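# Return a fallen circuit board onto both conveyor rail ledges

## Task

A circuit board has slipped off one of the two conveyor rails. Put it back so it lies flat, resting on the ledges of both rails. Its components sit loose in wet solder paste: if anything touches a component the task fails, and every large component must finish standing upright within its printed outline.

## Robot and tools

Robot: two seven-joint xArm arms, left_arm and right_arm, each with a parallel two-finger gripper and a wrist camera. Fixed cameras are cam_high and cam_low; wrist cameras are cam_left_wrist and cam_right_wrist. All images are 672x504.

Frames. The scene frame has its origin at table-top height, midway between the nominal arm bases, +x out over the table, +z up, and left_arm on the +y side (image left/right does not follow arm names). Calibrated bases: left_arm at (-0.049, +0.396, 0) m, right_arm at (+0.033, -0.352, 0) m, each with almost no yaw. Every hand pose, velocity, target and offset an arm reports or receives is in that arm's own base frame, not the scene frame. Rotations turn about the Hand target's position. On the gripper, +z points along the fingers and the fingers close along y. end_effector_position is the point between the closed pads, about 2 cm short of the fingertips; closing pushes the tips roughly 10 mm further along +z, mostly while the pads are more than 40 mm apart. Reported poses can be a few centimetres off, worse at long reach.

The row. Both motion tools use rows of 14 numbers, each in [-1, 1], always covering both arms even if one stays still: dx, dy, dz, rx, ry, rz, opening for left_arm, then the same seven for right_arm. dx, dy, dz, rx, ry, rz are an offset, not a pose, measured from that arm's Hand target as it was when the action or move began, along that arm's base axes. Scale: 1.0 equals 0.6 m for translation or 180 degrees for rotation; rx, ry, rz form a single rotation vector. A translation longer than 1.0 is shortened along its direction. Sending six zeros re-requests the current Hand target. opening is absolute, not an offset: +1 fully open (0.084 m), -1 closed. A 0 is a real command, so to leave a gripper as it is, resend its current command (see Tool commands in the result).

execute_actions(actions, cameras): actions is a list of actions; each action is up to 15 rows, one per 1/30 s step, and a short action repeats its last row to fill 15 steps. Every row in an action counts from the action's starting Hand target, not from the row before, and each new action starts from wherever the Hand target now is, so repeating an offset keeps moving. An empty list returns images plus extra status (scene number, task). cameras: list of names, ["all"], or []; an unknown name invalidates the call.

move(target, speed, blend, opening_speed, blocking, cameras): drives each gripper in a straight line toward the offset(s) in target, one 14-number row or a list of up to 15 rows, all counted from the same starting Hand targets. speed is in m/s, 0.002 to 1 (default 0.25), one value or one per target; rotation rate is capped at twice that in rad/s. blend (m) rounds corners in a list; 0 stops at each point. opening_speed (per second on the -1..1 scale, at least 0.2) ramps the fingers. The move lasts at most 10 s, does not avoid obstacles or the other arm, and grippers lag and overshoot when fast. The result adds a move: line such as done, off_target, moving, held or fault, plus limits (paced = pose clipped, held = steps withheld). done means within 3 mm and 2 degrees; neither done nor off_target tells you about contact. blocking=false returns after about 0.5 s while the move continues.

wait(seconds 0 to 10) lets time pass holding commands. stop brakes a running move. zoom_image(camera, region=[x0,y0,x1,y1] pixels, at most 504 by 504) enlarges part of the newest image from that camera. clear_fault(arm) clears a reported torque fault on that arm. read_manual gives licence text. finished_scene(scene) ends the current scene with its number; it is final.

Control behaviour. Each step, the commanded pose is clipped to within 70 mm and 16 degrees of the measured gripper pose, then reached by damped IK, position before orientation. Hand target in a result is the last commanded (clipped) pose; the gripper may rest short of it, and only a new command closes that gap. Big wrist turns can swing the elbow. The clearance check withholds commands that bring the arms too close, but is not a guarantee.

Results: end_effector_position (m), end_effector_quat_wxyz, linear and angular velocities, Joint positions (last value = finger opening in m), joint torques (include the arm's own weight, offset and noisy; positive toward larger joint angles), grip_measured (opening on the -1..1 scale), Tool commands, and a within noise note when an arm is still. To grip, command an opening well below grip_measured; roughly 24 N per pad maximum.

Avoid: touching any component on the board; dropping the board or letting it fall far or off the table; releasing it while it moves; slamming into the conveyor, table or other fixed things; pressing hard or keeping a pushed arm straining (it heats motors: MOTOR HOT at 65 °C, an OVER-TEMPERATURE FAULT stop at 80 °C); contact between the two arms, including one gripper closing on the other's fingers. Contact torque reaching a joint limit (waist 41.8, shoulder 42, upper arm roll 26.7, elbow 26.7, forearm roll 26.7, wrist pitch 14.4, wrist roll 15 N m) causes a TORQUE FAULT: the arm backs off and stops until clear_fault. To end a push, command the Hand target back beyond the gripper. Prefer slow, smooth moves near contact; the robot keeps holding its last command while you think.

Each tool is called after ">>>" as a command line: name --argument value for each argument, lists and objects as JSON in quotes; but a table of rows of numbers goes row by row, as --pt "numbers of a row", without its own name.

## Session

>>> execute_actions --actions '[]'

Scene clock: 0.00 s.
left_arm: end_effector_position=(+0.0803, -0.3974, +0.1479) grip_measured=+1.00 end_effector_quat_wxyz=(+0.008, +0.703, +0.029, +0.711) | right_arm: end_effector_position=(+0.1730, -0.1265, +0.1585) grip_measured=+1.00 end_effector_quat_wxyz=(-0.171, +0.209, +0.961, -0.063)
Joint positions: left_arm=[0.246 -0.847 -2.188 0.927 0.753 1.295 -2.513 0.084] | right_arm=[-1.232 -0.785 0.759 0.417 0.245 1.317 2.77 0.084]
Joint velocities: within noise
Joint torques (N m): no reading
Hand target: left_arm +0.0803, -0.3974, +0.1479; +0.008, +0.703, +0.029, +0.711 | right_arm +0.1730, -0.1265, +0.1585; -0.171, +0.209, +0.961, -0.063
Tool commands: left_gripper/opening=+1.0 right_gripper/opening=+1.0

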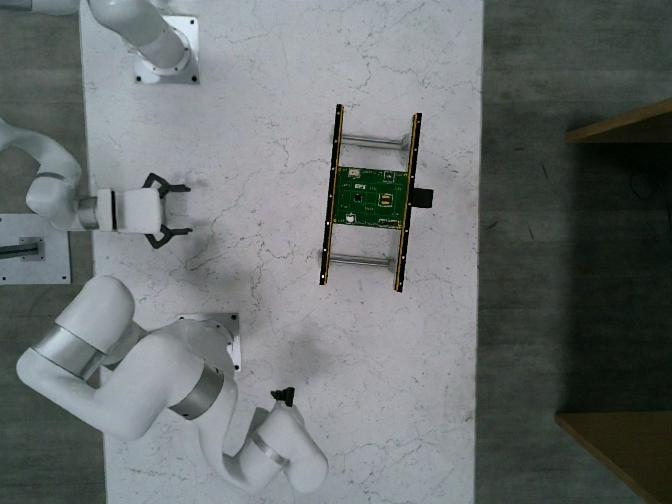

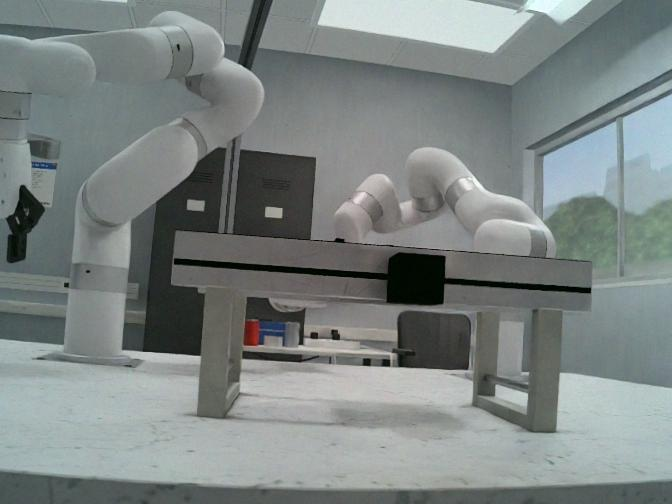

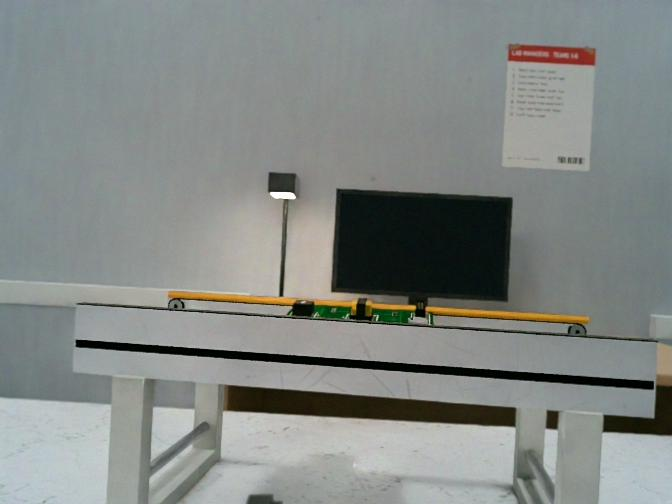

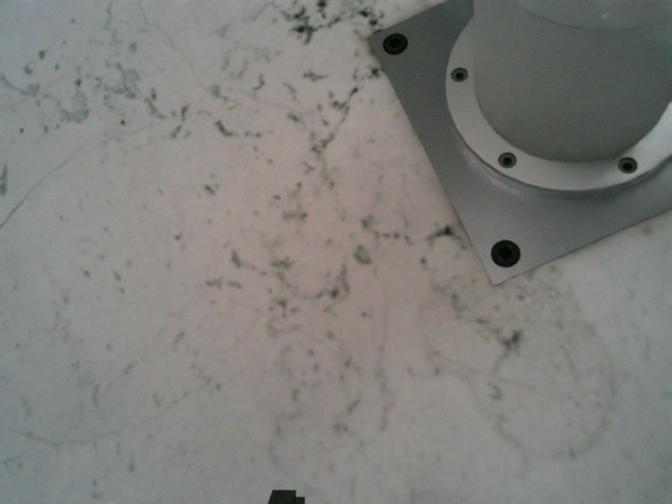

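>>> zoom_image --camera "cam_high" --region '[310, 150, 440, 248]'

>>> zoom_image --camera "cam_left_wrist" --region '[200, 260, 500, 400]'

>>> zoom_image --camera "cam_high" --region '[290, 90, 450, 300]'

Scaled by 3.877 from the camera's 672x504 image, which has a finer 960x720 frame.

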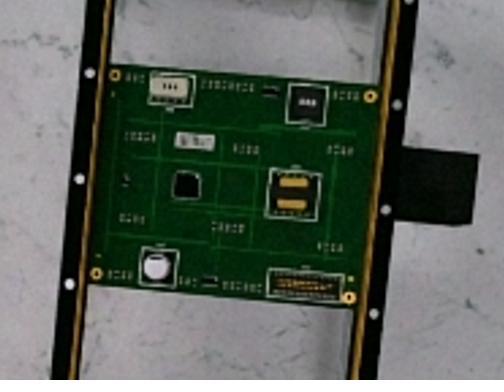

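Scaled by 1.680 from the camera's 672x504 image, which has a finer 960x720 frame.

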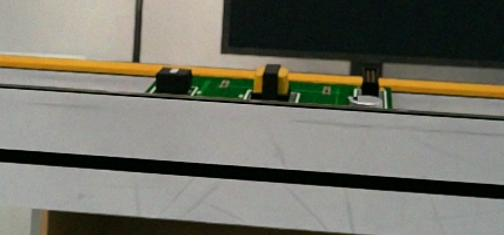

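Scaled by 2.400 from the camera's 672x504 image, which has a finer 960x720 frame.

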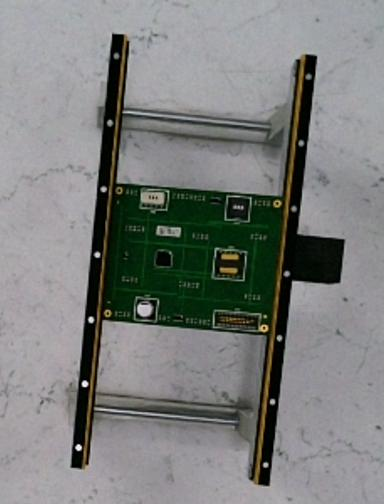

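>>> move --pt "0.1 0 0.35 0 0.15 0 1 0 0 0 0 0 0 1" --pt "0.583 -0.05 0.42 0 0.5 0 1 0 0 0 0 0 0 1" --blend '[0.05,0]' --speed 0.4 --cameras '["all"]'

>>> zoom_image --camera "cam_left_wrist" --region '[100, 50, 560, 450]'

Scene clock: 80.57 s.
left_arm: end_effector_position=(+0.4296, -0.4269, +0.3995) grip_measured=+1.00 end_effector_quat_wxyz=(+0.001, +0.999, +0.026, +0.020) | right_arm: end_effector_position=(+0.1730, -0.1265, +0.1585) grip_measured=+1.00 end_effector_quat_wxyz=(-0.171, +0.209, +0.961, -0.063)
Joint positions: left_arm=[-0.527 0.882 -1.341 2.707 1.093 2.075 -1.055 0.084] | right_arm=[-1.232 -0.785 0.759 0.417 0.245 1.317 2.77 0.084]
Joint torques (N m): left_arm=[-2.75 -29.95 -1.81 10.27 1.21 -0.58 1.64] | right_arm=[0.12 -0.49 -4.86 10.48 -0.17 -1.49 -0.04]
Hand target: left_arm +0.4301, -0.4274, +0.3999; -0.015, +1.000, +0.026, +0.006 | right_arm +0.1730, -0.1265, +0.1585; -0.171, +0.209, +0.961, -0.063
Off the commanded pose: left_arm 0.001 m, 2 deg | right_arm 0.000 m, 0 deg.
elbow stopped short (left arm): the move would have taken joint 4 (elbow) straighter than the controller allows.
move: done; limits=paced

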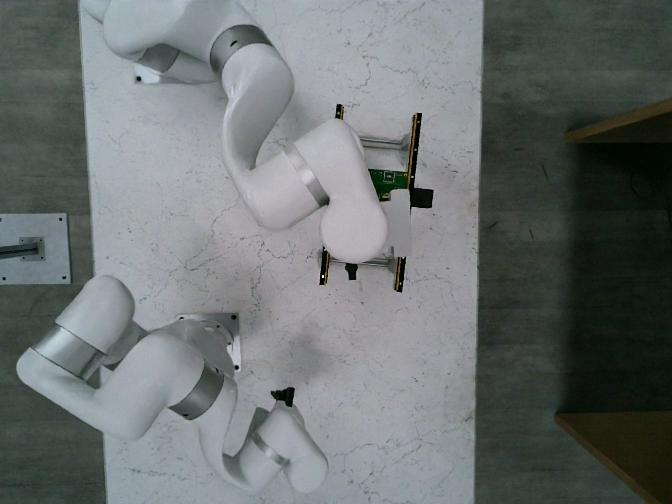

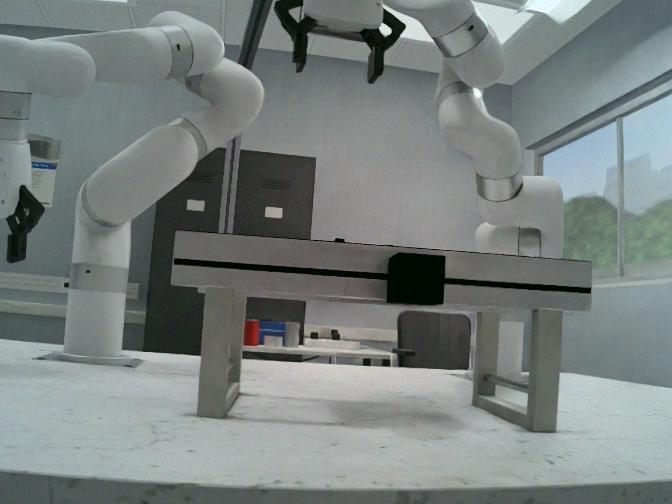

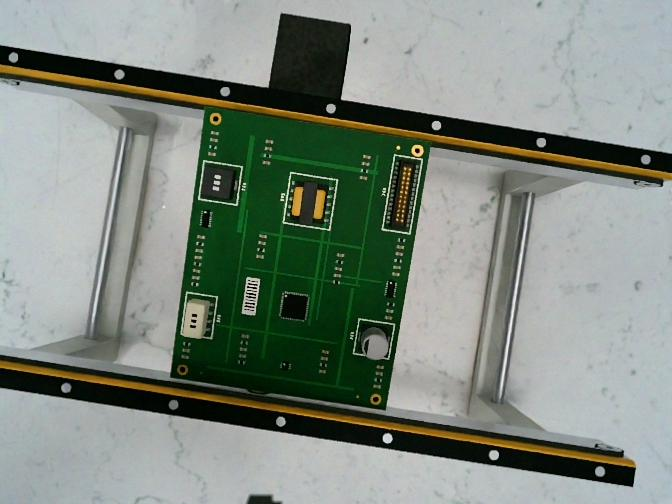

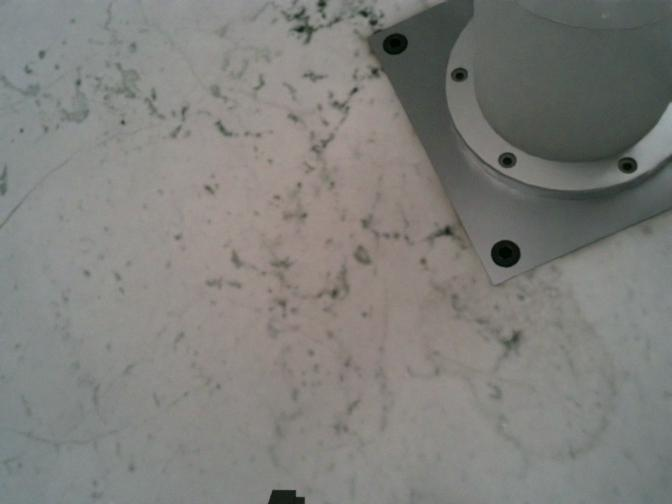

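Scaled by 1.096 from the camera's 672x504 image, which has a finer 960x720 frame.

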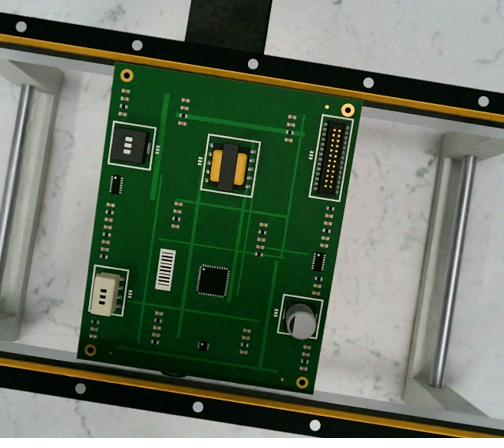

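>>> move --target '[0.148,0.39,-0.2,-0.509,0.027,-0.052,1,0.347,0.4425,0.2025,0.508,-0.24,-0.02,1]' --speed 0.25 --cameras '["all"]'

Scene clock: 247.17 s.
left_arm: end_effector_position=(+0.5189, -0.1935, +0.2800) grip_measured=+1.00 end_effector_quat_wxyz=(+0.705, +0.706, -0.051, -0.052) | right_arm: end_effector_position=(+0.3812, +0.1390, +0.2800) grip_measured=+1.00 end_effector_quat_wxyz=(+0.061, +0.061, +0.704, +0.705)
Joint positions: left_arm=[1.008 2.097 -1.926 1.322 0.678 1.151 -0.473 0.084] | right_arm=[-0.933 -0.061 0.594 0.613 1.459 1.701 2.225 0.084]
Joint torques (N m): left_arm=[2.77 -5.77 -12.14 -7.37 -3.9 0.55 1.58] | right_arm=[4.74 -5.67 1.48 12.33 4.6 0.78 -1.28]
Hand target: left_arm +0.5189, -0.1934, +0.2799; +0.705, +0.706, -0.051, -0.052 | right_arm +0.3812, +0.1390, +0.2800; +0.061, +0.061, +0.704, +0.705
Off the commanded pose: left_arm 0.000 m, 0 deg | right_arm 0.000 m, 0 deg.
joint sent to its limit (left arm) — joint 2 (shoulder), upper limit. The joint targets still meet the commanded pose.
move: done

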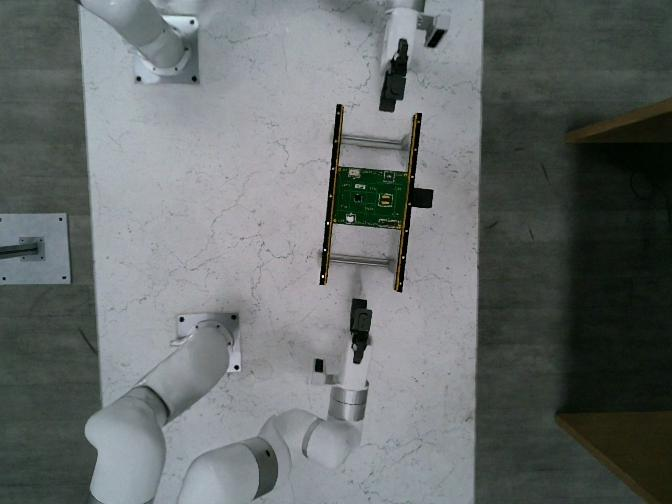

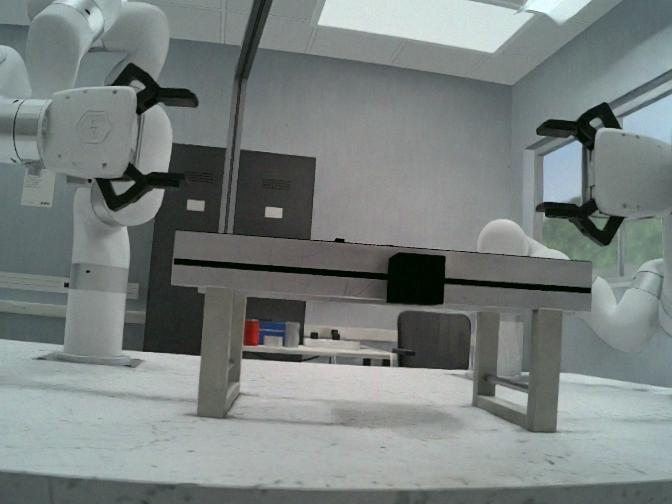

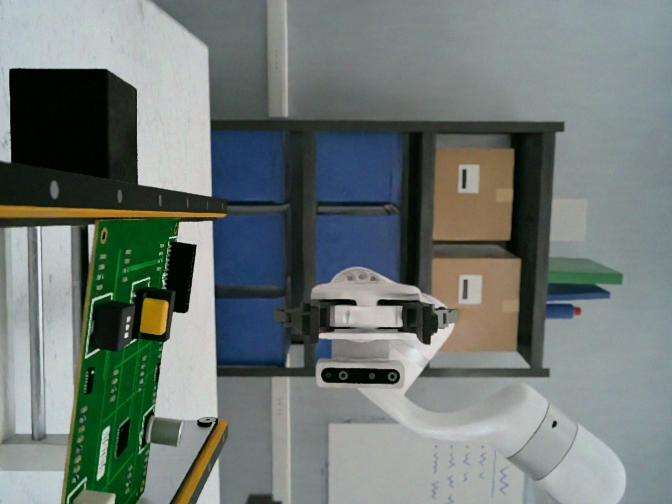

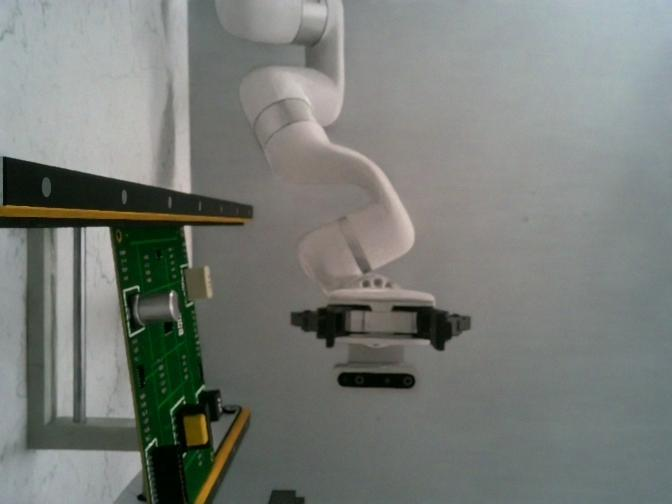

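>>> move --target '[0,0,-0.1,0,0,0,1,0,0,-0.1,0,0,0,1]' --speed 0.25 --cameras '["all"]'

>>> zoom_image --camera "cam_left_wrist" --region '[0, 150, 350, 504]'

>>> zoom_image --camera "cam_right_wrist" --region '[0, 100, 350, 504]'

Scene clock: 269.43 s.
left_arm: end_effector_position=(+0.5189, -0.1934, +0.2199) grip_measured=+1.00 end_effector_quat_wxyz=(+0.705, +0.706, -0.051, -0.052) | right_arm: end_effector_position=(+0.3812, +0.1390, +0.2200) grip_measured=+1.00 end_effector_quat_wxyz=(+0.061, +0.061, +0.704, +0.705)
Joint positions: left_arm=[1.076 2.098 -1.778 1.326 0.631 1.129 -0.333 0.084] | right_arm=[-0.919 0.151 0.602 0.619 1.399 1.568 2.072 0.084]
Joint torques (N m): left_arm=[2.74 0.61 -12.65 -7.63 -3.94 -2.86 1.58] | right_arm=[4.92 -9.3 -0.79 10.89 -1.69 0.79 -1.26]
Hand target: left_arm +0.5189, -0.1934, +0.2199; +0.705, +0.706, -0.051, -0.052 | right_arm +0.3812, +0.1390, +0.2200; +0.061, +0.061, +0.704, +0.705
Off the commanded pose: left_arm 0.000 m, 0 deg | right_arm 0.000 m, 0 deg.
joint sent to its limit (left arm) — joint 2 (shoulder), upper limit. The joint targets still meet the commanded pose.
move: done

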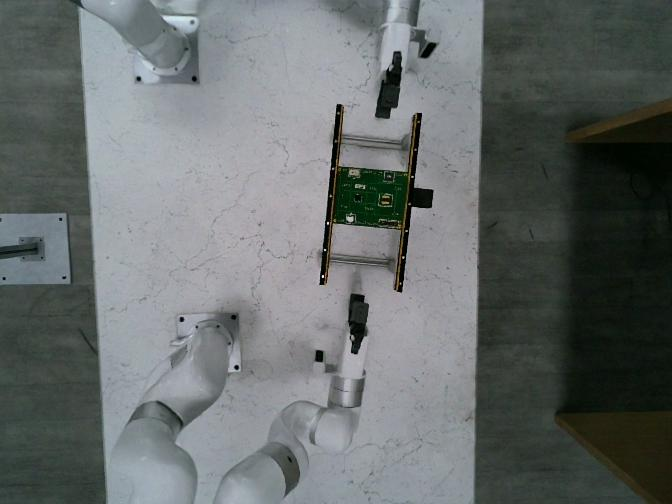

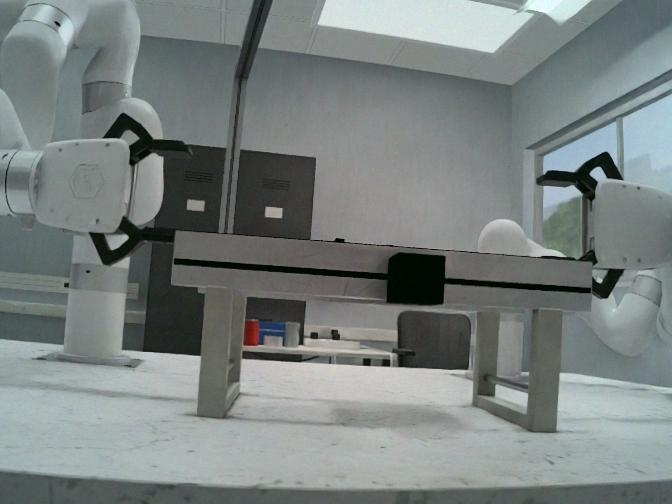

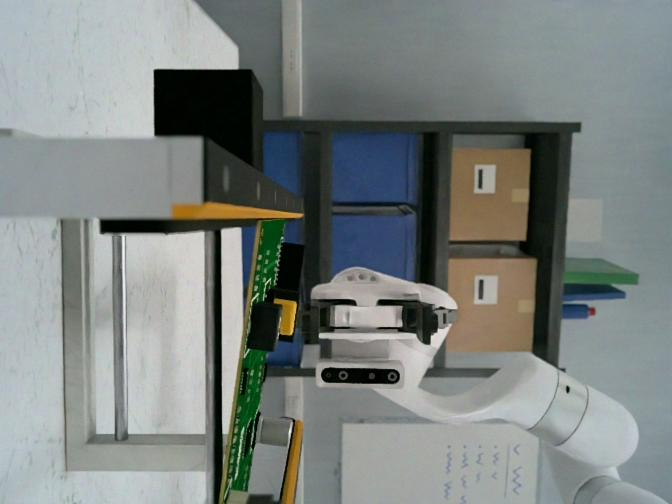

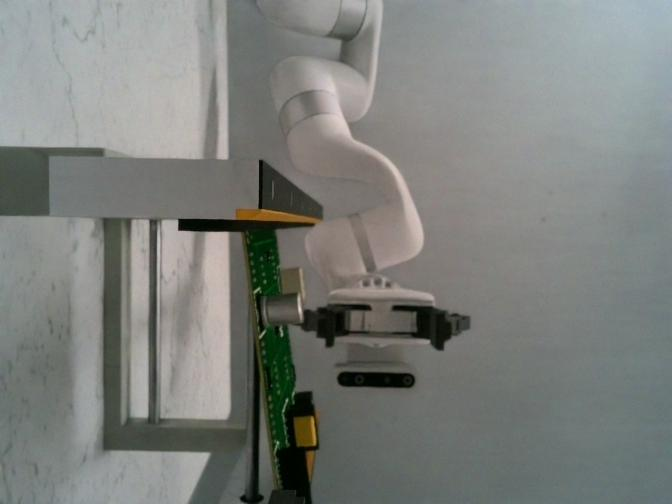

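Scaled by 1.424 from the camera's 672x504 image, which has a finer 960x720 frame.

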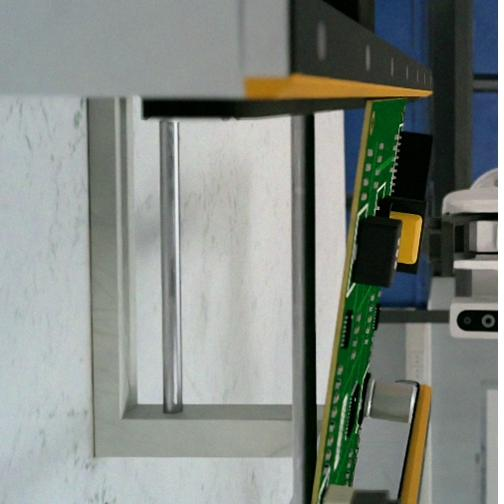

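Scaled by 1.248 from the camera's 672x504 image, which has a finer 960x720 frame.

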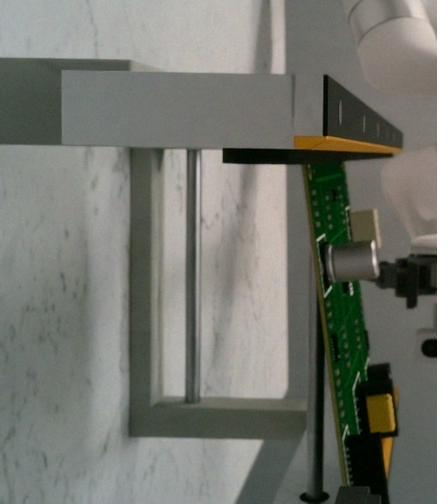

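>>> zoom_image --camera "cam_high" --region '[310, 95, 440, 175]'

>>> zoom_image --camera "cam_high" --region '[310, 220, 440, 300]'

>>> zoom_image --camera "cam_right_wrist" --region '[150, 300, 350, 504]'

>>> zoom_image --camera "cam_left_wrist" --region '[150, 180, 350, 504]'

Scaled by 3.877 from the camera's 672x504 image, which has a finer 960x720 frame.

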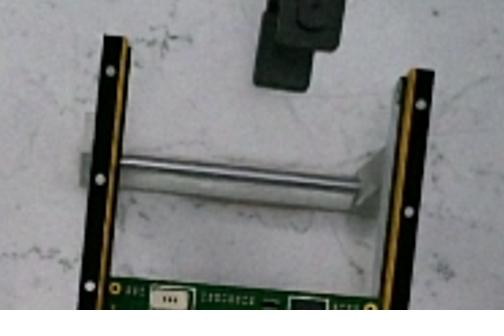

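Scaled by 3.877 from the camera's 672x504 image, which has a finer 960x720 frame.

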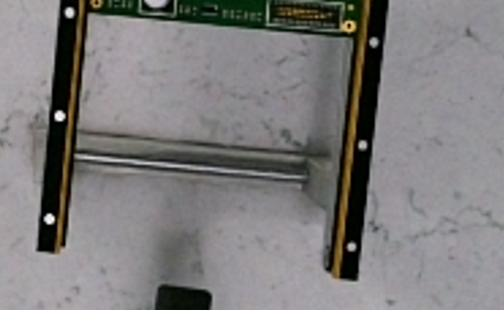

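Scaled by 2.471 from the camera's 672x504 image, which has a finer 960x720 frame.

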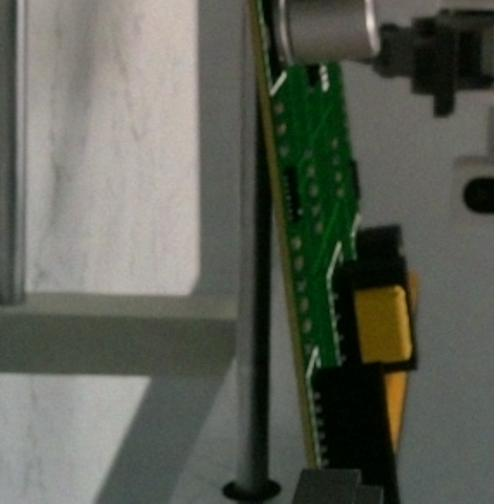

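Scaled by 1.556 from the camera's 672x504 image, which has a finer 960x720 frame.

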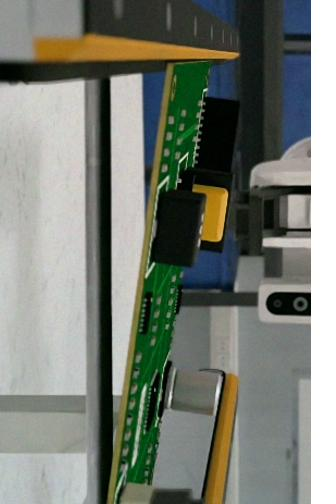

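>>> move --target '[-0.0166,0.0017,0,-0.0664,-0.5404,0.0107,0.19,0.0133,-0.0014,0,0.0677,0.4503,0.0114,0.19]' --speed 0.3 --cameras '["all"]'

Scene clock: 471.50 s.
left_arm: end_effector_position=(+0.5090, -0.1924, +0.2199) grip_measured=+0.18 end_effector_quat_wxyz=(+0.490, +0.438, -0.556, +0.510) | right_arm: end_effector_position=(+0.3892, +0.1381, +0.2200) grip_measured=+0.18 end_effector_quat_wxyz=(-0.429, +0.497, +0.503, +0.562)
Joint positions: left_arm=[1.152 2.098 -1.725 1.226 0.645 1.047 1.362 0.052] | right_arm=[-0.887 0.203 0.581 0.682 1.353 1.566 3.524 0.052]
Joint torques (N m): left_arm=[2.51 -3.82 -12.79 -14.8 -3.61 -2.98 1.48] | right_arm=[4.81 -11.55 -0.09 10.87 -1.29 3.17 1.17]
Hand target: left_arm +0.5090, -0.1924, +0.2199; +0.490, +0.438, -0.556, +0.510 | right_arm +0.3892, +0.1381, +0.2200; -0.429, +0.497, +0.503, +0.562
Off the commanded pose: left_arm 0.000 m, 0 deg | right_arm 0.000 m, 0 deg.
joint sent to its limit (left arm) — joint 2 (shoulder), upper limit. The joint targets still meet the commanded pose.
move: done

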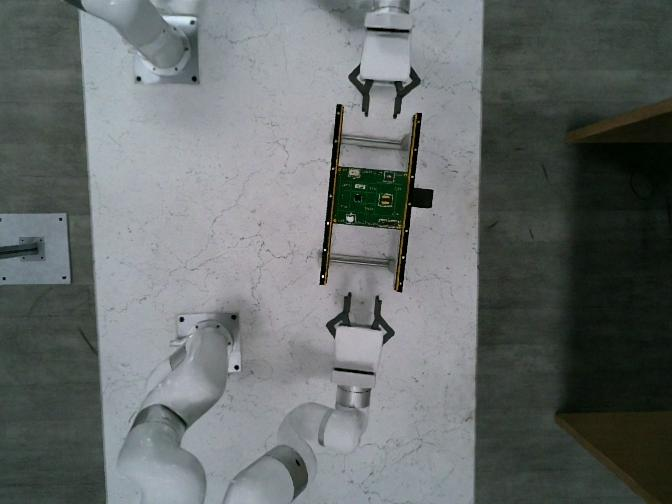

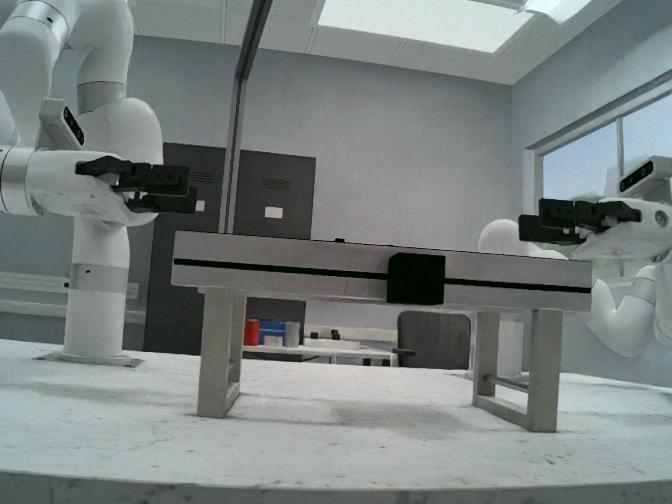

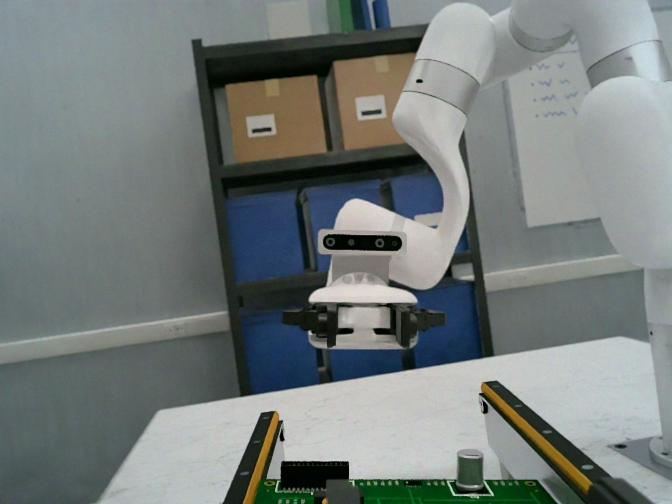

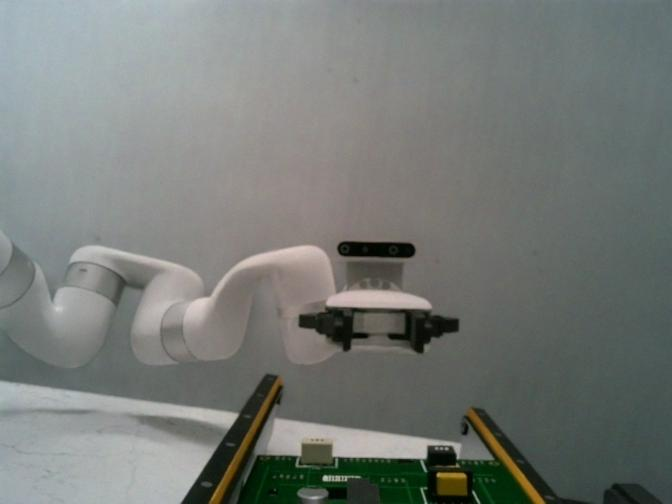

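>>> move --target '[0,0,-0.165,0,0,0,0.19,0,0,-0.165,0,0,0,0.19]' --speed 0.2 --cameras '["all"]'

>>> zoom_image --camera "cam_high" --region '[310, 90, 450, 310]'

Scene clock: 495.77 s.
left_arm: end_effector_position=(+0.5090, -0.1924, +0.1209) grip_measured=+0.18 end_effector_quat_wxyz=(+0.490, +0.438, -0.556, +0.510) | right_arm: end_effector_position=(+0.3892, +0.1381, +0.1210) grip_measured=+0.18 end_effector_quat_wxyz=(-0.428, +0.497, +0.503, +0.562)
Joint positions: left_arm=[1.196 2.098 -1.525 1.298 0.579 1.038 1.596 0.052] | right_arm=[-0.822 0.552 0.517 0.758 1.263 1.39 3.328 0.052]
Joint torques (N m): left_arm=[-2.88 -3.58 -13.04 -7.86 -3.77 1.5 1.56] | right_arm=[4.67 -16.79 2.23 8.21 -1.92 1 -1.42]
Hand target: left_arm +0.5090, -0.1924, +0.1209; +0.490, +0.438, -0.556, +0.510 | right_arm +0.3892, +0.1381, +0.1210; -0.429, +0.497, +0.503, +0.562
Off the commanded pose: left_arm 0.000 m, 0 deg | right_arm 0.000 m, 0 deg.
joint sent to its limit (left arm) — joint 2 (shoulder), upper limit. The joint targets still meet the commanded pose.
move: done

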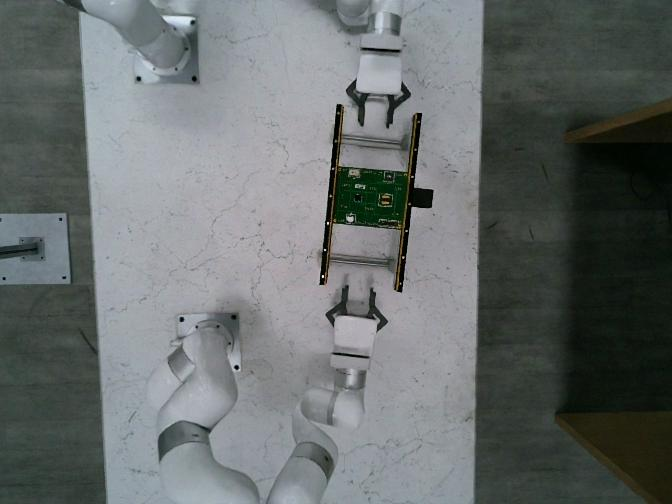

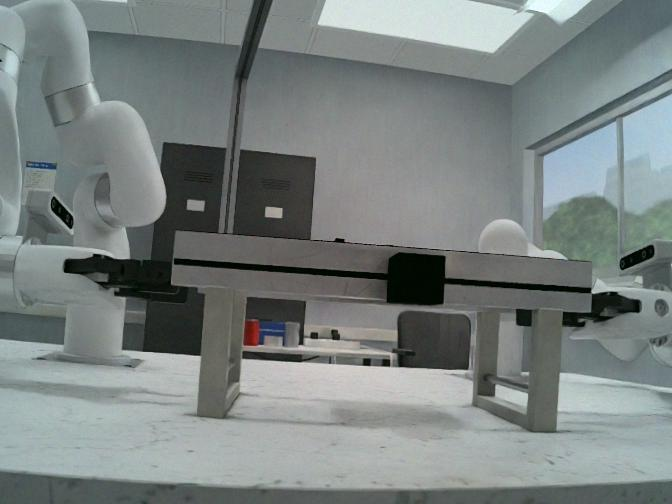

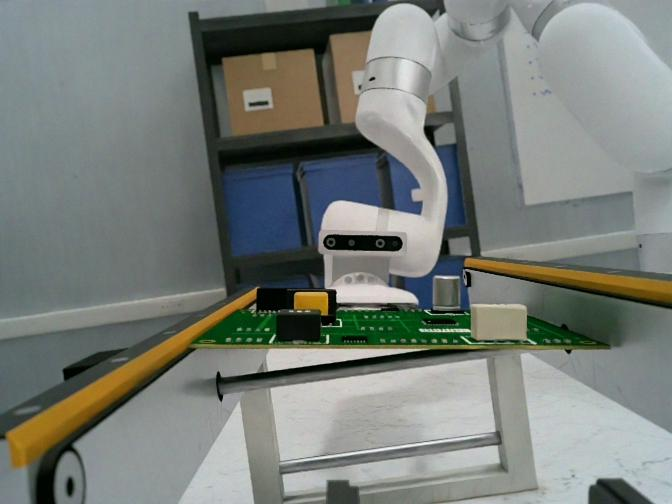

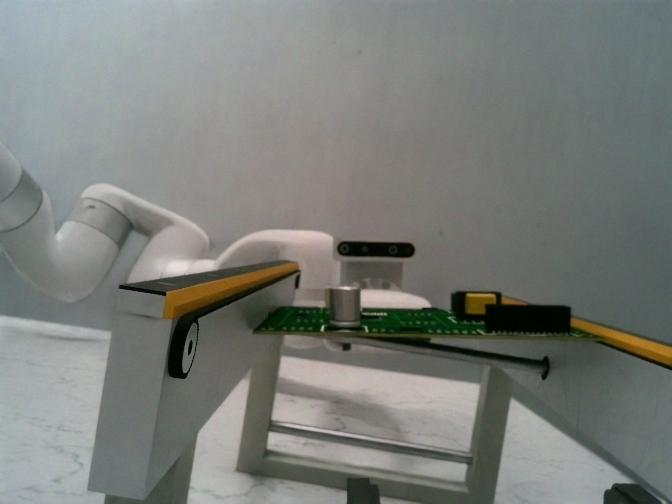

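Scaled by 2.291 from the camera's 672x504 image, which has a finer 960x720 frame.

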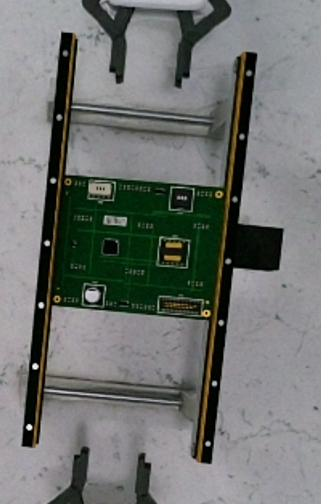

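>>> move --target '[-0.0112,-0.1965,0,0,0,0,0.19,0.0428,0.2685,0,0,0,0,0.19]' --speed 0.12 --cameras '["all"]'

>>> zoom_image --camera "cam_high" --region '[310, 90, 450, 310]'

Scene clock: 544.67 s.
left_arm: end_effector_position=(+0.5022, -0.3103, +0.1209) grip_measured=+0.18 end_effector_quat_wxyz=(+0.490, +0.438, -0.556, +0.510) | right_arm: end_effector_position=(+0.4149, +0.2992, +0.1210) grip_measured=+0.18 end_effector_quat_wxyz=(-0.429, +0.497, +0.503, +0.562)
Joint positions: left_arm=[0.965 2.097 -1.503 1.265 0.623 0.769 1.571 0.052] | right_arm=[-0.541 0.657 0.711 0.824 1.639 1.128 3.243 0.052]
Joint torques (N m): left_arm=[-2.86 -7.57 -19.76 -8.06 2.57 -2.39 -1.74] | right_arm=[5.19 -17.39 8.29 8.74 3.24 0.88 -1.24]
Hand target: left_arm +0.5022, -0.3103, +0.1209; +0.490, +0.438, -0.556, +0.510 | right_arm +0.4149, +0.2992, +0.1210; -0.429, +0.497, +0.503, +0.562
Off the commanded pose: left_arm 0.000 m, 0 deg | right_arm 0.000 m, 0 deg.
move: done

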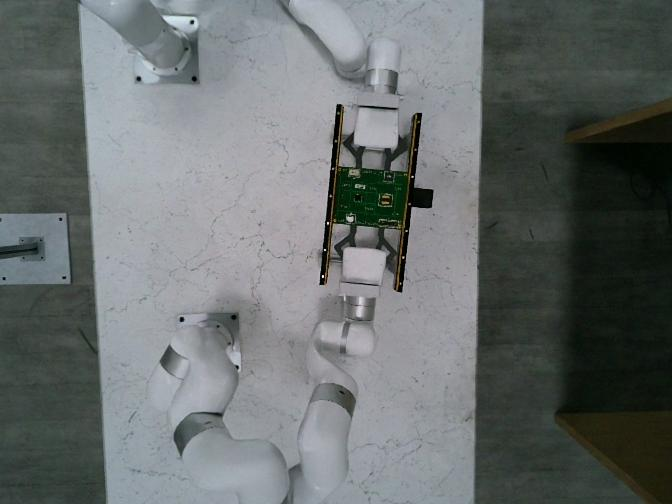

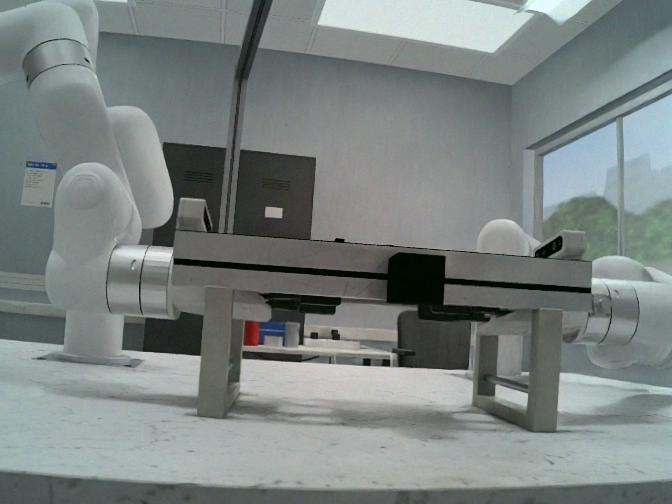

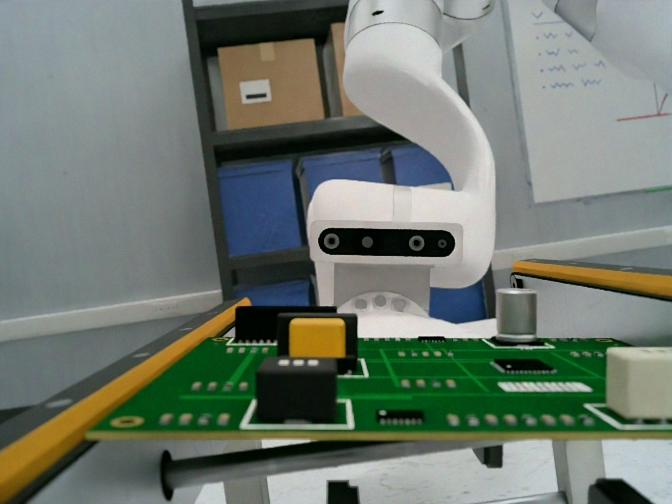

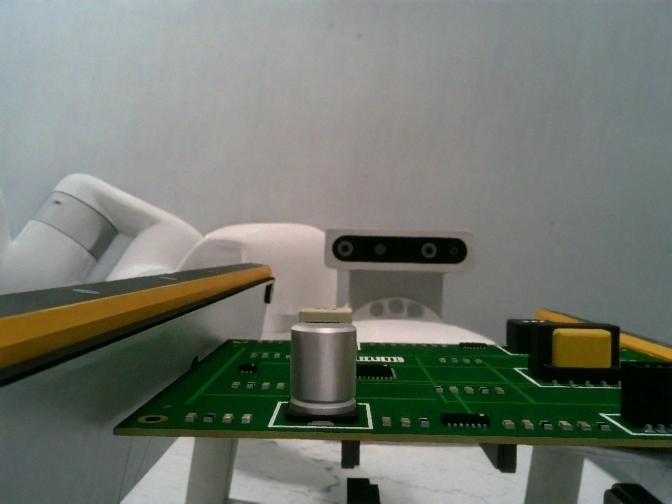

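Scaled by 2.291 from the camera's 672x504 image, which has a finer 960x720 frame.

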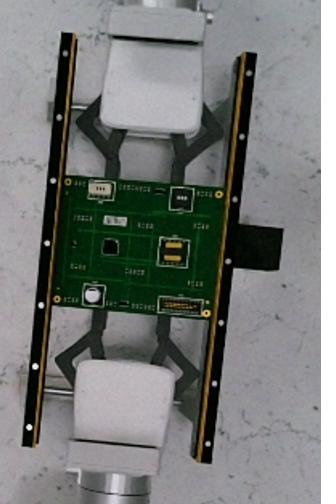

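>>> move --target '[0,0,0.0167,0,0,0,0.19,0,0,0.0167,0,0,0,0.19]' --speed 0.04 --cameras '["cam_left_wrist","cam_right_wrist"]'

Scene clock: 562.83 s.
left_arm: end_effector_position=(+0.5022, -0.3103, +0.1309) grip_measured=+0.18 end_effector_quat_wxyz=(+0.490, +0.438, -0.556, +0.510) | right_arm: end_effector_position=(+0.4149, +0.2992, +0.1309) grip_measured=+0.18 end_effector_quat_wxyz=(-0.429, +0.497, +0.503, +0.562)
Joint positions: left_arm=[0.963 2.086 -1.514 1.253 0.621 0.764 1.553 0.052] | right_arm=[-0.552 0.623 0.725 0.813 1.647 1.134 3.263 0.052]
Joint torques (N m): left_arm=[-3 -25.17 -19.92 -15.48 -2.92 -2.45 -1.75] | right_arm=[-5.5 -35.72 8.11 4.09 3.23 3.66 1.18]
Hand target: left_arm +0.5022, -0.3103, +0.1309; +0.490, +0.438, -0.556, +0.510 | right_arm +0.4149, +0.2992, +0.1310; -0.429, +0.497, +0.503, +0.562
Off the commanded pose: left_arm 0.000 m, 0 deg | right_arm 0.000 m, 0 deg.
move: done
Images, in order (width x height): cam_left_wrist 672x504, cam_right_wrist 672x504.

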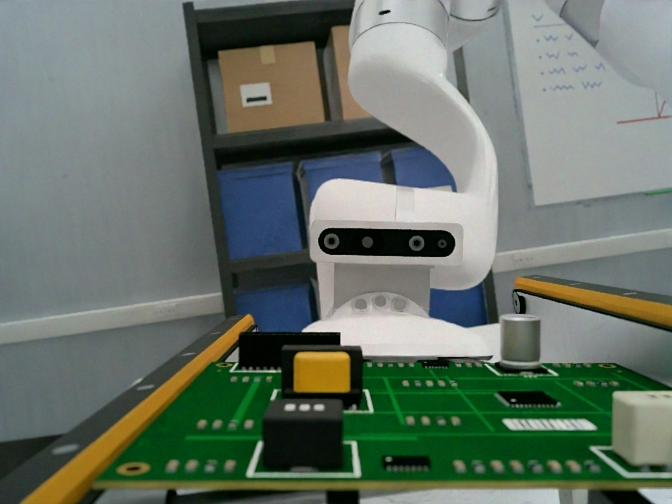

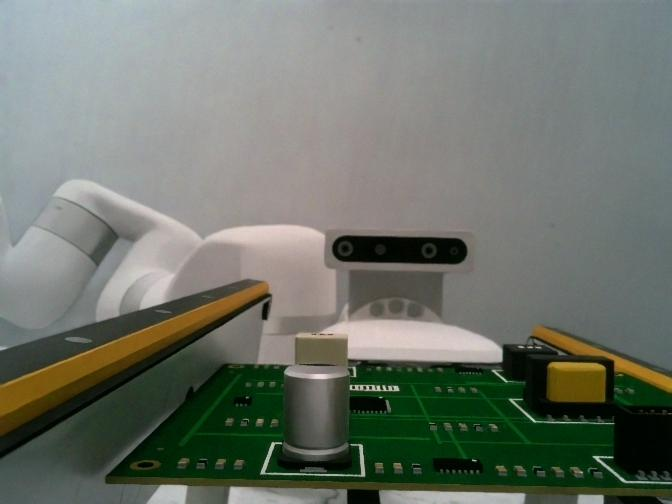

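>>> move --target '[0,0,0.01,0,0,0,0.19,0,0,0.01,0,0,0,0.19]' --speed 0.015 --cameras '["cam_left_wrist","cam_right_wrist"]'

Scene clock: 568.40 s.
left_arm: end_effector_position=(+0.5022, -0.3103, +0.1369) grip_measured=+0.18 end_effector_quat_wxyz=(+0.490, +0.438, -0.556, +0.510) | right_arm: end_effector_position=(+0.4149, +0.2992, +0.1369) grip_measured=+0.18 end_effector_quat_wxyz=(-0.429, +0.497, +0.503, +0.562)
Joint positions: left_arm=[0.963 2.078 -1.521 1.247 0.62 0.76 1.543 0.052] | right_arm=[-0.559 0.603 0.734 0.806 1.652 1.138 3.276 0.052]
Joint torques (N m): left_arm=[-2.96 -25.14 -20.1 -15.55 -3.09 -2.54 -1.61] | right_arm=[-5.37 -35.94 8.15 4.89 3.19 3.83 1.16]
Hand target: left_arm +0.5022, -0.3103, +0.1369; +0.490, +0.438, -0.556, +0.510 | right_arm +0.4149, +0.2992, +0.1370; -0.429, +0.497, +0.503, +0.562
Off the commanded pose: left_arm 0.000 m, 0 deg | right_arm 0.000 m, 0 deg.
move: done
Images, in order (width x height): cam_left_wrist 672x504, cam_right_wrist 672x504.

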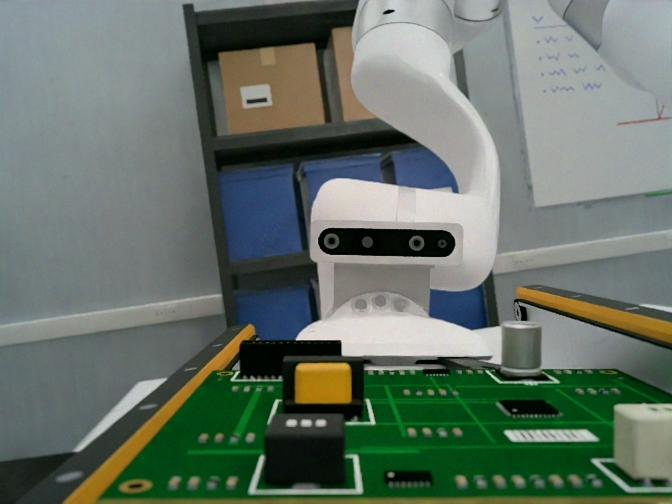

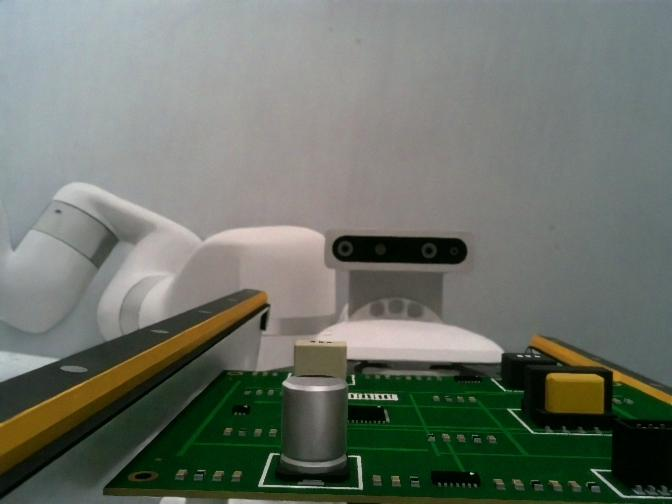

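>>> move --target '[0,0,0.01,0,0,0,0.19,0,0,0.01,0,0,0,0.19]' --speed 0.02 --cameras '["cam_left_wrist","cam_right_wrist"]'

Scene clock: 574.30 s.
left_arm: end_effector_position=(+0.5022, -0.3103, +0.1429) grip_measured=+0.18 end_effector_quat_wxyz=(+0.490, +0.438, -0.556, +0.510) | right_arm: end_effector_position=(+0.4149, +0.2991, +0.1425) grip_measured=+0.18 end_effector_quat_wxyz=(-0.428, +0.498, +0.503, +0.562)
Joint positions: left_arm=[0.961 2.071 -1.528 1.24 0.618 0.757 1.532 0.052] | right_arm=[-0.566 0.583 0.743 0.799 1.657 1.141 3.289 0.052]
Joint torques (N m): left_arm=[-2.9 -25.21 -20.26 -15.24 -3.19 -2.53 -1.72] | right_arm=[-9.52 -54.81 14.91 13.37 3.19 13.34 -3.17]
Hand target: left_arm +0.5022, -0.3103, +0.1429; +0.490, +0.438, -0.556, +0.510 | right_arm +0.4149, +0.2992, +0.1430; -0.429, +0.497, +0.503, +0.562
Off the commanded pose: left_arm 0.000 m, 0 deg | right_arm 0.000 m, 0 deg.
move: done
Images, in order (width x height): cam_left_wrist 672x504, cam_right_wrist 672x504.

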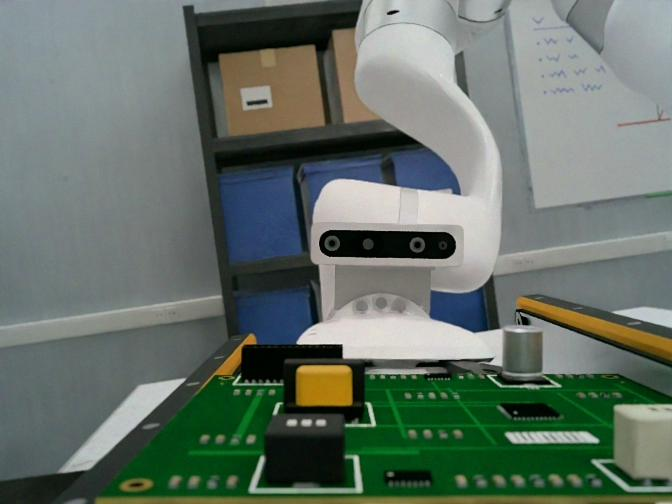

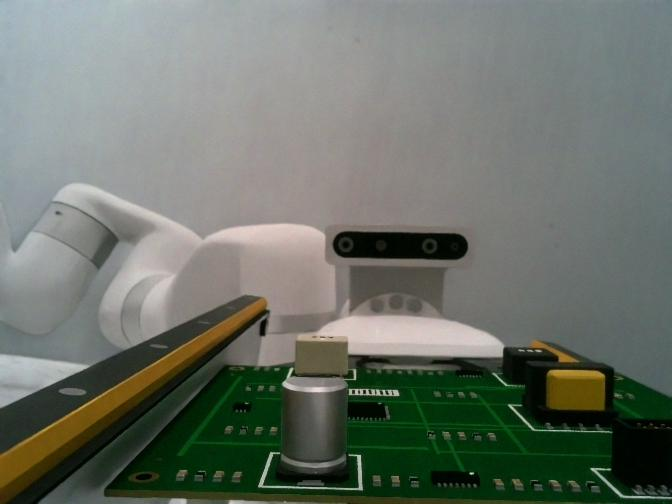

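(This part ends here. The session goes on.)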